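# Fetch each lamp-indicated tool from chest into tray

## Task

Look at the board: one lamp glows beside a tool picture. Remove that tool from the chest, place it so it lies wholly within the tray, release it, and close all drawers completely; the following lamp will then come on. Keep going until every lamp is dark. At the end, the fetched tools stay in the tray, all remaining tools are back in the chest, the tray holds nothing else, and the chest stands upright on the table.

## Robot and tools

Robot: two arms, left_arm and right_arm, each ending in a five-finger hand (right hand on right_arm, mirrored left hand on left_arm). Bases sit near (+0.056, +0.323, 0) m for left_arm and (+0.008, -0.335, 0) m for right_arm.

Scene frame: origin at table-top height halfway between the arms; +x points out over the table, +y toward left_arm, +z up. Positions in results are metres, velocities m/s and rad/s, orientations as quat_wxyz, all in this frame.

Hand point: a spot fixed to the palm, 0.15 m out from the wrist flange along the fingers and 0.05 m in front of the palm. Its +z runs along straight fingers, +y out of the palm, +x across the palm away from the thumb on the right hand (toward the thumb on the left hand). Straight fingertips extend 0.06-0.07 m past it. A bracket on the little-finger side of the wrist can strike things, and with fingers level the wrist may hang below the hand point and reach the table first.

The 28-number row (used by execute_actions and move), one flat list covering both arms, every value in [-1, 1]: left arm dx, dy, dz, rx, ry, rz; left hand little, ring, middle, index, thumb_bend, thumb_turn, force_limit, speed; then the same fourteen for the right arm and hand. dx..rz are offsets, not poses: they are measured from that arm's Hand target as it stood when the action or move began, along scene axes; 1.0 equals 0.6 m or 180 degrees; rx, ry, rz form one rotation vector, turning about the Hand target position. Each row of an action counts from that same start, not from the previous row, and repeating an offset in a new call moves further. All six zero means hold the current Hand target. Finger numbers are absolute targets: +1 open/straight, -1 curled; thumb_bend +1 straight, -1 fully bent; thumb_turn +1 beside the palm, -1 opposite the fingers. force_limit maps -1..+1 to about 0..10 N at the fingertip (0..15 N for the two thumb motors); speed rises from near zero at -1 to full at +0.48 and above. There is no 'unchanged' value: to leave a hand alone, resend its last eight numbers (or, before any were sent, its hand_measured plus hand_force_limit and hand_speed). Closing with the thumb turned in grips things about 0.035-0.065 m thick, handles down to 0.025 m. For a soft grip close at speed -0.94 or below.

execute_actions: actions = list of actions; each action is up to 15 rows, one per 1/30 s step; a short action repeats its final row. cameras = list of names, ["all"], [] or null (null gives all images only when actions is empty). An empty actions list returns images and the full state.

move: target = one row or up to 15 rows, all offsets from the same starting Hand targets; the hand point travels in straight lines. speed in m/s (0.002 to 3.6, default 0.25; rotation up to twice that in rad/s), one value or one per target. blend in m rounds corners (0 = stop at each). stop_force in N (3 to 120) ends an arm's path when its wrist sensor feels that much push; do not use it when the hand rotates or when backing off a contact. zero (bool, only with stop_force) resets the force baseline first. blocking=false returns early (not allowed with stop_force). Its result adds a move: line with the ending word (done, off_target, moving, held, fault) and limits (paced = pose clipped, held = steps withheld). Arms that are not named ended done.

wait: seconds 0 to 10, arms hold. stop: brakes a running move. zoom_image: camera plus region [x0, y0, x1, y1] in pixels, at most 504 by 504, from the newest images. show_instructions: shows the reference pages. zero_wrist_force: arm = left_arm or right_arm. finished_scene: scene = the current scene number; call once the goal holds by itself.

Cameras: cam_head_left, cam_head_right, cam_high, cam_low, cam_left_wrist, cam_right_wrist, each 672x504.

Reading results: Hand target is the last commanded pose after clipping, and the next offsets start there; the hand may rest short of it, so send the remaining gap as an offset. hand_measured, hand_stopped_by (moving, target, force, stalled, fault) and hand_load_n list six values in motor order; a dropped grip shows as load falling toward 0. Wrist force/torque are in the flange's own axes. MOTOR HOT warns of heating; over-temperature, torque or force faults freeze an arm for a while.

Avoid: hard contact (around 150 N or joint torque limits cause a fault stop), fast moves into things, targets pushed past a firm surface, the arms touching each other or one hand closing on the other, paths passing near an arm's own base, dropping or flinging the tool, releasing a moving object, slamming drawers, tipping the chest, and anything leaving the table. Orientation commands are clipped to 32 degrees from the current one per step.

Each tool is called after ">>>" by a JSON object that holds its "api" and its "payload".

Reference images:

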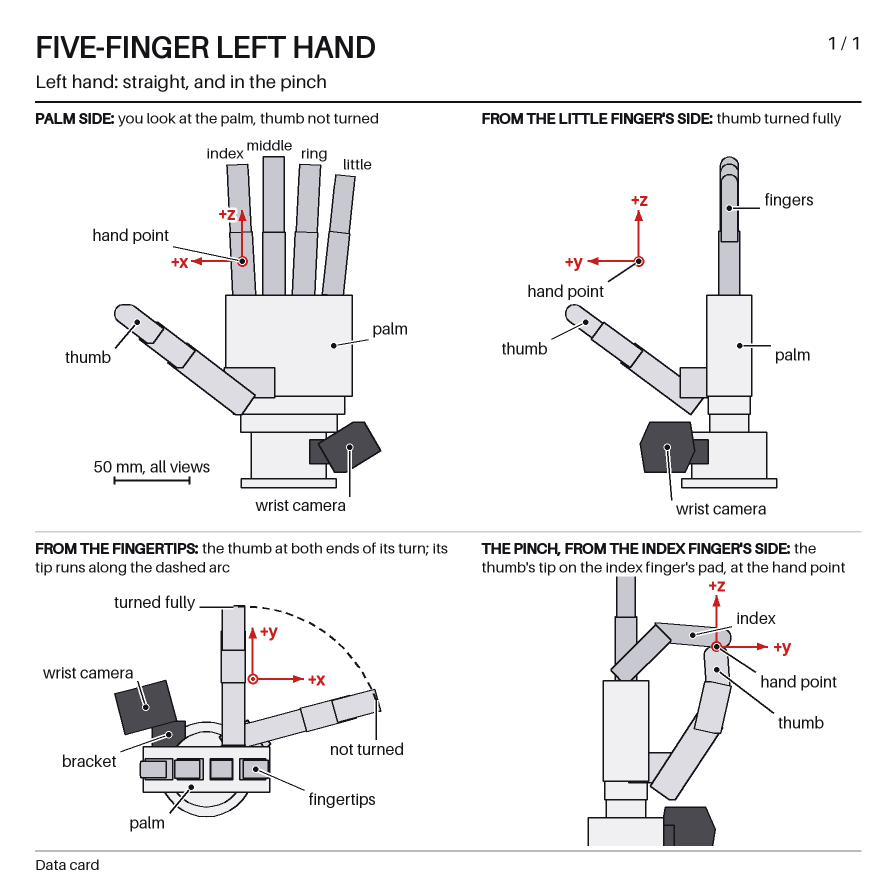

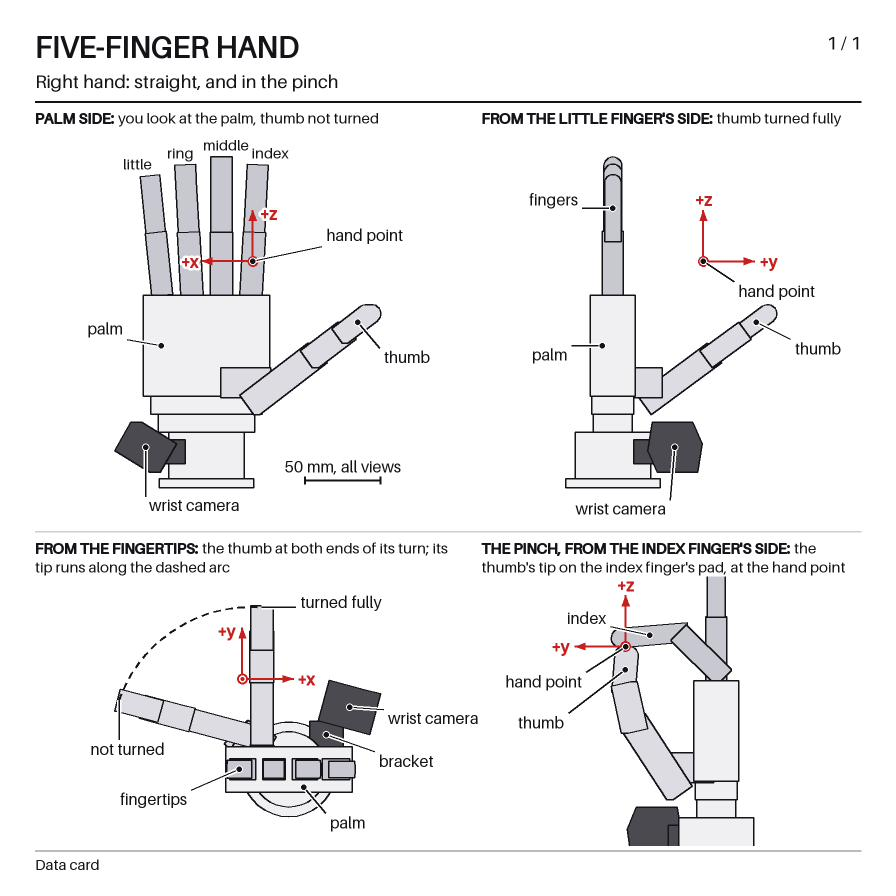

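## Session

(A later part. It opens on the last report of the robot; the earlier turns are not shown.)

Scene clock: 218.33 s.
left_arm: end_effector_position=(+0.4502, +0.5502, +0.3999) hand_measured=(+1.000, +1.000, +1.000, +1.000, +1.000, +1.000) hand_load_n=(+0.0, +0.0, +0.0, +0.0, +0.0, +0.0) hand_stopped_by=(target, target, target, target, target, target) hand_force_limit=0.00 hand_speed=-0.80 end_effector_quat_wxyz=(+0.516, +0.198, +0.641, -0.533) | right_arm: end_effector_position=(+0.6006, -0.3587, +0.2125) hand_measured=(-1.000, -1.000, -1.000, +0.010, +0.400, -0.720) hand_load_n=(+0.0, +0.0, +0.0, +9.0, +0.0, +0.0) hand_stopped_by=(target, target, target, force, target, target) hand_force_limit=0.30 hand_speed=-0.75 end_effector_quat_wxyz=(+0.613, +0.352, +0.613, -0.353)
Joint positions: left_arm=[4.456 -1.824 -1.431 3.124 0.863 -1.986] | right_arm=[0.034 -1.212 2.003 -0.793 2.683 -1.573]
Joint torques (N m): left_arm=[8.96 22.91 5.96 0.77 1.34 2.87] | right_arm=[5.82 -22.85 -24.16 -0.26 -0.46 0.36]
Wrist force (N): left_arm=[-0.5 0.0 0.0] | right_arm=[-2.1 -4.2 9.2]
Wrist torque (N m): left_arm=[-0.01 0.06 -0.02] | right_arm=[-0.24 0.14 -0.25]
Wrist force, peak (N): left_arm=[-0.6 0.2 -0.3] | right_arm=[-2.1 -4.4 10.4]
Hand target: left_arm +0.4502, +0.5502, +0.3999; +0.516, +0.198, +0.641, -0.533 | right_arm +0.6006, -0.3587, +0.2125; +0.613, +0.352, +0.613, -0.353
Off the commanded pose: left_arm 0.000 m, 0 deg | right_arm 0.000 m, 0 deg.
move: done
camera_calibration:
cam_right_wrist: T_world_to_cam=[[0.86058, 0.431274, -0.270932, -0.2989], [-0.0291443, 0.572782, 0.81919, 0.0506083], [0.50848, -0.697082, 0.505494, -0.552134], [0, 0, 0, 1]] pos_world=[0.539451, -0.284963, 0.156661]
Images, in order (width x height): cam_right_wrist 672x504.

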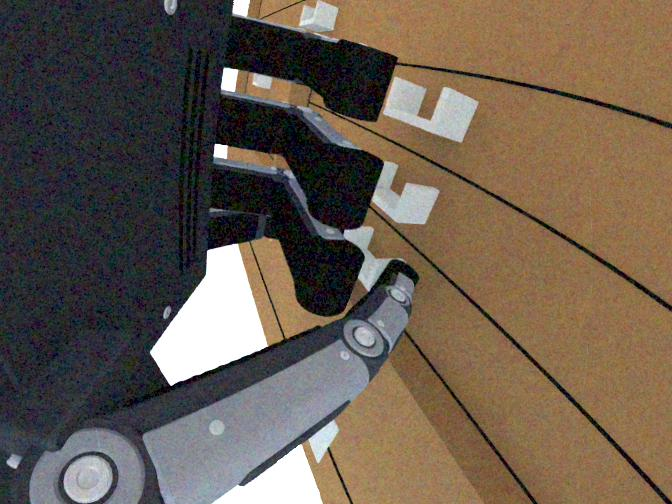

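>>> {"api": "move", "payload": {"target": [[0,0,0,0,0,0,1,1,1,1,1,1,0,-0.8,0.0001,-0.0017,0,0,0,0,-1,-1,-1,-0.5,0.4,-0.72,0.3,-0.75]], "speed": 0.01}}

>>> {"api": "move", "payload": {"target": [[0,0,0,0,0,0,1,1,1,1,1,1,0,-0.8,0,0,0,0,0,0,-1,-1,-1,-0.6,0.4,-0.72,0.4,-0.75]], "speed": 0.01}}

Scene clock: 227.17 s.
left_arm: end_effector_position=(+0.4502, +0.5502, +0.3999) hand_measured=(+1.000, +1.000, +1.000, +1.000, +1.000, +1.000) hand_load_n=(+0.0, +0.0, +0.0, +0.0, +0.0, +0.0) hand_stopped_by=(target, target, target, target, target, target) hand_force_limit=0.00 hand_speed=-0.80 end_effector_quat_wxyz=(+0.516, +0.198, +0.641, -0.533) | right_arm: end_effector_position=(+0.6006, -0.3597, +0.2125) hand_measured=(-1.000, -1.000, -1.000, +0.010, +0.400, -0.720) hand_load_n=(+0.0, +0.0, +0.0, +4.0, +3.5, -0.5) hand_stopped_by=(target, target, target, force, target, target) hand_force_limit=0.30 hand_speed=-0.75 end_effector_quat_wxyz=(+0.613, +0.352, +0.613, -0.353)
Joint positions: left_arm=[4.456 -1.824 -1.431 3.124 0.863 -1.986] | right_arm=[0.032 -1.212 2.004 -0.794 2.68 -1.573]
Joint torques (N m): left_arm=[8.4 21.6 7.38 0.66 1.17 2.93] | right_arm=[-5.93 -34.97 -3.75 -3.34 -0.52 2.1]
Wrist force (N): left_arm=[-0.4 0.3 0.1] | right_arm=[-2.9 -1.3 -1.8]
Wrist torque (N m): left_arm=[0.01 0.04 -0.02] | right_arm=[-0.35 0.13 -0.27]
Wrist force, peak (N): left_arm=[-0.7 0.2 -0.2] | right_arm=[-2.4 -4.3 9.5]
Hand target: left_arm +0.4502, +0.5502, +0.3999; +0.516, +0.198, +0.641, -0.533 | right_arm +0.6006, -0.3597, +0.2125; +0.613, +0.352, +0.613, -0.353
Off the commanded pose: left_arm 0.000 m, 0 deg | right_arm 0.000 m, 0 deg.
move: done

Scene clock: 227.67 s.
left_arm: end_effector_position=(+0.4502, +0.5502, +0.3999) hand_measured=(+1.000, +1.000, +1.000, +1.000, +1.000, +1.000) hand_load_n=(+0.5, +0.0, +0.0, +0.0, +0.0, +0.0) hand_stopped_by=(target, target, target, target, target, target) hand_force_limit=0.00 hand_speed=-0.80 end_effector_quat_wxyz=(+0.516, +0.198, +0.641, -0.533) | right_arm: end_effector_position=(+0.6006, -0.3597, +0.2125) hand_measured=(-1.000, -1.000, -1.000, -0.006, +0.402, -0.720) hand_load_n=(+0.0, +0.0, +0.0, +11.0, +4.5, -0.5) hand_stopped_by=(target, target, target, force, target, target) hand_force_limit=0.40 hand_speed=-0.75 end_effector_quat_wxyz=(+0.613, +0.352, +0.613, -0.353)
Joint positions: left_arm=[4.456 -1.824 -1.431 3.124 0.863 -1.986] | right_arm=[0.032 -1.212 2.004 -0.794 2.681 -1.573]
Joint torques (N m): left_arm=[9.42 22.01 6.74 0.68 1.45 2.88] | right_arm=[-1 -35.1 -5.04 -2.69 0.26 1.99]
Wrist force (N): left_arm=[-0.6 0.1 -0.1] | right_arm=[-2.8 -1.9 4.3]
Wrist torque (N m): left_arm=[0.02 0.08 -0.03] | right_arm=[-0.33 0.11 -0.26]
Wrist force, peak (N): left_arm=[-0.6 0.2 -0.2] | right_arm=[-2.7 -2.3 4.6]
Hand target: left_arm +0.4502, +0.5502, +0.3999; +0.516, +0.198, +0.641, -0.533 | right_arm +0.6006, -0.3597, +0.2125; +0.613, +0.352, +0.613, -0.353
Off the commanded pose: left_arm 0.000 m, 0 deg | right_arm 0.000 m, 0 deg.
move: done

>>> {"api": "move", "payload": {"target": [[0,0,0,0,0,0,1,1,1,1,1,1,0,-0.8,-0.3098,-0.0113,0,0,0,0,-1,-1,-1,-0.6,0.4,-0.72,0.4,-0.75]], "speed": 0.06, "stop_force": 15}}

Scene clock: 236.70 s.
left_arm: end_effector_position=(+0.4502, +0.5502, +0.3999) hand_measured=(+1.000, +1.000, +1.000, +1.000, +1.000, +1.000) hand_load_n=(+0.0, +0.0, +0.0, +0.0, +0.0, +0.0) hand_stopped_by=(target, target, target, target, target, target) hand_force_limit=0.00 hand_speed=-0.80 end_effector_quat_wxyz=(+0.516, +0.198, +0.641, -0.533) | right_arm: end_effector_position=(+0.4147, -0.3665, +0.2125) hand_measured=(-1.000, -1.000, -1.000, -0.006, +0.402, -0.720) hand_load_n=(+0.0, +0.0, +0.0, +10.0, +5.0, -1.0) hand_stopped_by=(target, target, target, force, target, target) hand_force_limit=0.40 hand_speed=-0.75 end_effector_quat_wxyz=(+0.613, +0.352, +0.613, -0.353)
Joint positions: left_arm=[4.456 -1.824 -1.431 3.124 0.863 -1.986] | right_arm=[0.055 -1.578 2.474 -0.897 2.704 -1.573]
Joint torques (N m): left_arm=[8.82 22.03 6.68 0.56 1.29 2.86] | right_arm=[-3.54 -6.23 -23.04 1.84 -1.74 -1.21]
Wrist force (N): left_arm=[-0.5 0.2 -0.4] | right_arm=[0.5 -3.9 2.2]
Wrist torque (N m): left_arm=[0.04 0.05 -0.03] | right_arm=[-0.24 0.14 -0.20]
Wrist force, peak (N): left_arm=[-0.8 0.3 -0.1] | right_arm=[-2.7 -0.8 5.2]
Hand target: left_arm +0.4502, +0.5502, +0.3999; +0.516, +0.198, +0.641, -0.533 | right_arm +0.4147, -0.3665, +0.2125; +0.613, +0.352, +0.613, -0.353
Off the commanded pose: left_arm 0.000 m, 0 deg | right_arm 0.000 m, 0 deg.
move: done

>>> {"api": "move", "payload": {"target": [[0,0,0,0,0,0,1,1,1,1,1,1,0,-0.8,0,0,0,0,0,0,-1,-1,-1,0.35,0.4,-0.72,0.4,-0.4],[0,0,0,0,0,0,1,1,1,1,1,1,0,-0.8,-0.0005,0.003,0,0,0,0,-1,-1,-1,0.35,0.4,-0.72,0.4,-0.4],[0,0,0,0,0,0,1,1,1,1,1,1,0,-0.8,-0.0005,0.003,0.3,0,0,0,-1,-1,-1,0.35,0.4,-0.72,0.4,-0.4]], "speed": [0.02,0.03,0.15]}}

>>> {"api": "move", "payload": {"target": [[0,0,0,0,0,0,1,1,1,1,1,1,0,-0.8,0.0093,0.041,-0.0375,-0.1527,0.4782,0.1073,-1,-1,0.12,0.12,0.4,1,0,0.2]], "speed": 0.3, "cameras": ["cam_right_wrist"]}}

Scene clock: 261.47 s.
left_arm: end_effector_position=(+0.4502, +0.5502, +0.3999) hand_measured=(+1.000, +1.000, +1.000, +1.000, +1.000, +1.000) hand_load_n=(+0.0, +0.0, +0.0, +0.0, +0.0, +0.0) hand_stopped_by=(target, target, target, target, target, target) hand_force_limit=0.00 hand_speed=-0.80 end_effector_quat_wxyz=(+0.516, +0.198, +0.641, -0.533) | right_arm: end_effector_position=(+0.4144, -0.3647, +0.3925) hand_measured=(-1.000, -1.000, -1.000, +0.350, +0.400, -0.720) hand_load_n=(+0.0, +0.0, +0.0, -0.5, +0.0, -0.5) hand_stopped_by=(target, target, target, target, target, target) hand_force_limit=0.40 hand_speed=-0.40 end_effector_quat_wxyz=(+0.613, +0.352, +0.613, -0.353) end_effector_velocity=(+0.000, +0.000, +0.000) end_effector_angular_velocity=(-0.002, +0.004, -0.001)
Joint positions: left_arm=[4.456 -1.824 -1.431 3.124 0.863 -1.986] | right_arm=[0.063 -1.895 2.164 -0.27 2.711 -1.573]
Joint velocities: left_arm=[within noise] | right_arm=[0 0 0 0 0.002 -0.005]
Joint torques (N m): left_arm=[9.9 22.02 6.34 0.53 1.5 2.82] | right_arm=[6.73 -8.59 -15.27 -1.87 0.41 -1.89]
Wrist force (N): left_arm=[-0.4 0.1 -0.1] | right_arm=[-2.1 -1.2 1.4]
Wrist torque (N m): left_arm=[0.00 0.04 -0.02] | right_arm=[-0.25 0.14 -0.36]
Wrist force, peak (N): left_arm=[-0.7 0.4 -0.4] | right_arm=[-1.3 0.3 -5.1]
Hand target: left_arm +0.4502, +0.5502, +0.3999; +0.516, +0.198, +0.641, -0.533 | right_arm +0.4144, -0.3647, +0.3925; +0.613, +0.352, +0.613, -0.353
Off the commanded pose: left_arm 0.000 m, 0 deg | right_arm 0.000 m, 0 deg.
move: done

Scene clock: 264.67 s.
left_arm: end_effector_position=(+0.4502, +0.5502, +0.3999) hand_measured=(+1.000, +1.000, +1.000, +1.000, +1.000, +1.000) hand_load_n=(+0.0, +0.0, +0.0, +0.0, +0.0, +0.0) hand_stopped_by=(target, target, target, target, target, target) hand_force_limit=0.00 hand_speed=-0.80 end_effector_quat_wxyz=(+0.516, +0.198, +0.641, -0.533) | right_arm: end_effector_position=(+0.4200, -0.3400, +0.3700) hand_measured=(-1.000, -1.000, +0.120, +0.120, +0.400, +1.000) hand_load_n=(+0.0, +0.0, +0.0, +0.0, +0.0, +0.0) hand_stopped_by=(target, target, target, target, target, target) hand_force_limit=0.00 hand_speed=0.20 end_effector_quat_wxyz=(+0.141, -0.218, +0.814, -0.520)
Joint positions: left_arm=[4.456 -1.824 -1.431 3.124 0.863 -1.986] | right_arm=[0.037 -1.63 1.601 0.84 2.524 -2.429]
Joint torques (N m): left_arm=[8.36 21.77 6.04 0.64 1.27 2.53] | right_arm=[-6.69 -15.94 -10.03 0.14 -0.51 0.39]
Wrist force (N): left_arm=[-0.4 0.4 -0.1] | right_arm=[-1.7 -1.3 1.5]
Wrist torque (N m): left_arm=[0.05 0.04 -0.03] | right_arm=[-0.24 0.12 -0.37]
Wrist force, peak (N): left_arm=[-0.8 0.2 -0.2] | right_arm=[-2.7 -1.9 1.9]
Hand target: left_arm +0.4502, +0.5502, +0.3999; +0.516, +0.198, +0.641, -0.533 | right_arm +0.4200, -0.3401, +0.3700; +0.141, -0.218, +0.814, -0.520
Off the commanded pose: left_arm 0.000 m, 0 deg | right_arm 0.000 m, 0 deg.
move: done
camera_calibration:
cam_right_wrist: T_world_to_cam=[[-0.405696, 0.16777, -0.898479, 0.565517], [0.422953, 0.905889, -0.0218257, 0.140178], [0.81026, -0.388869, -0.438475, -0.199647], [0, 0, 0, 1]] pos_world=[0.331906, -0.299499, 0.423624]
Images, in order (width x height): cam_right_wrist 672x504.

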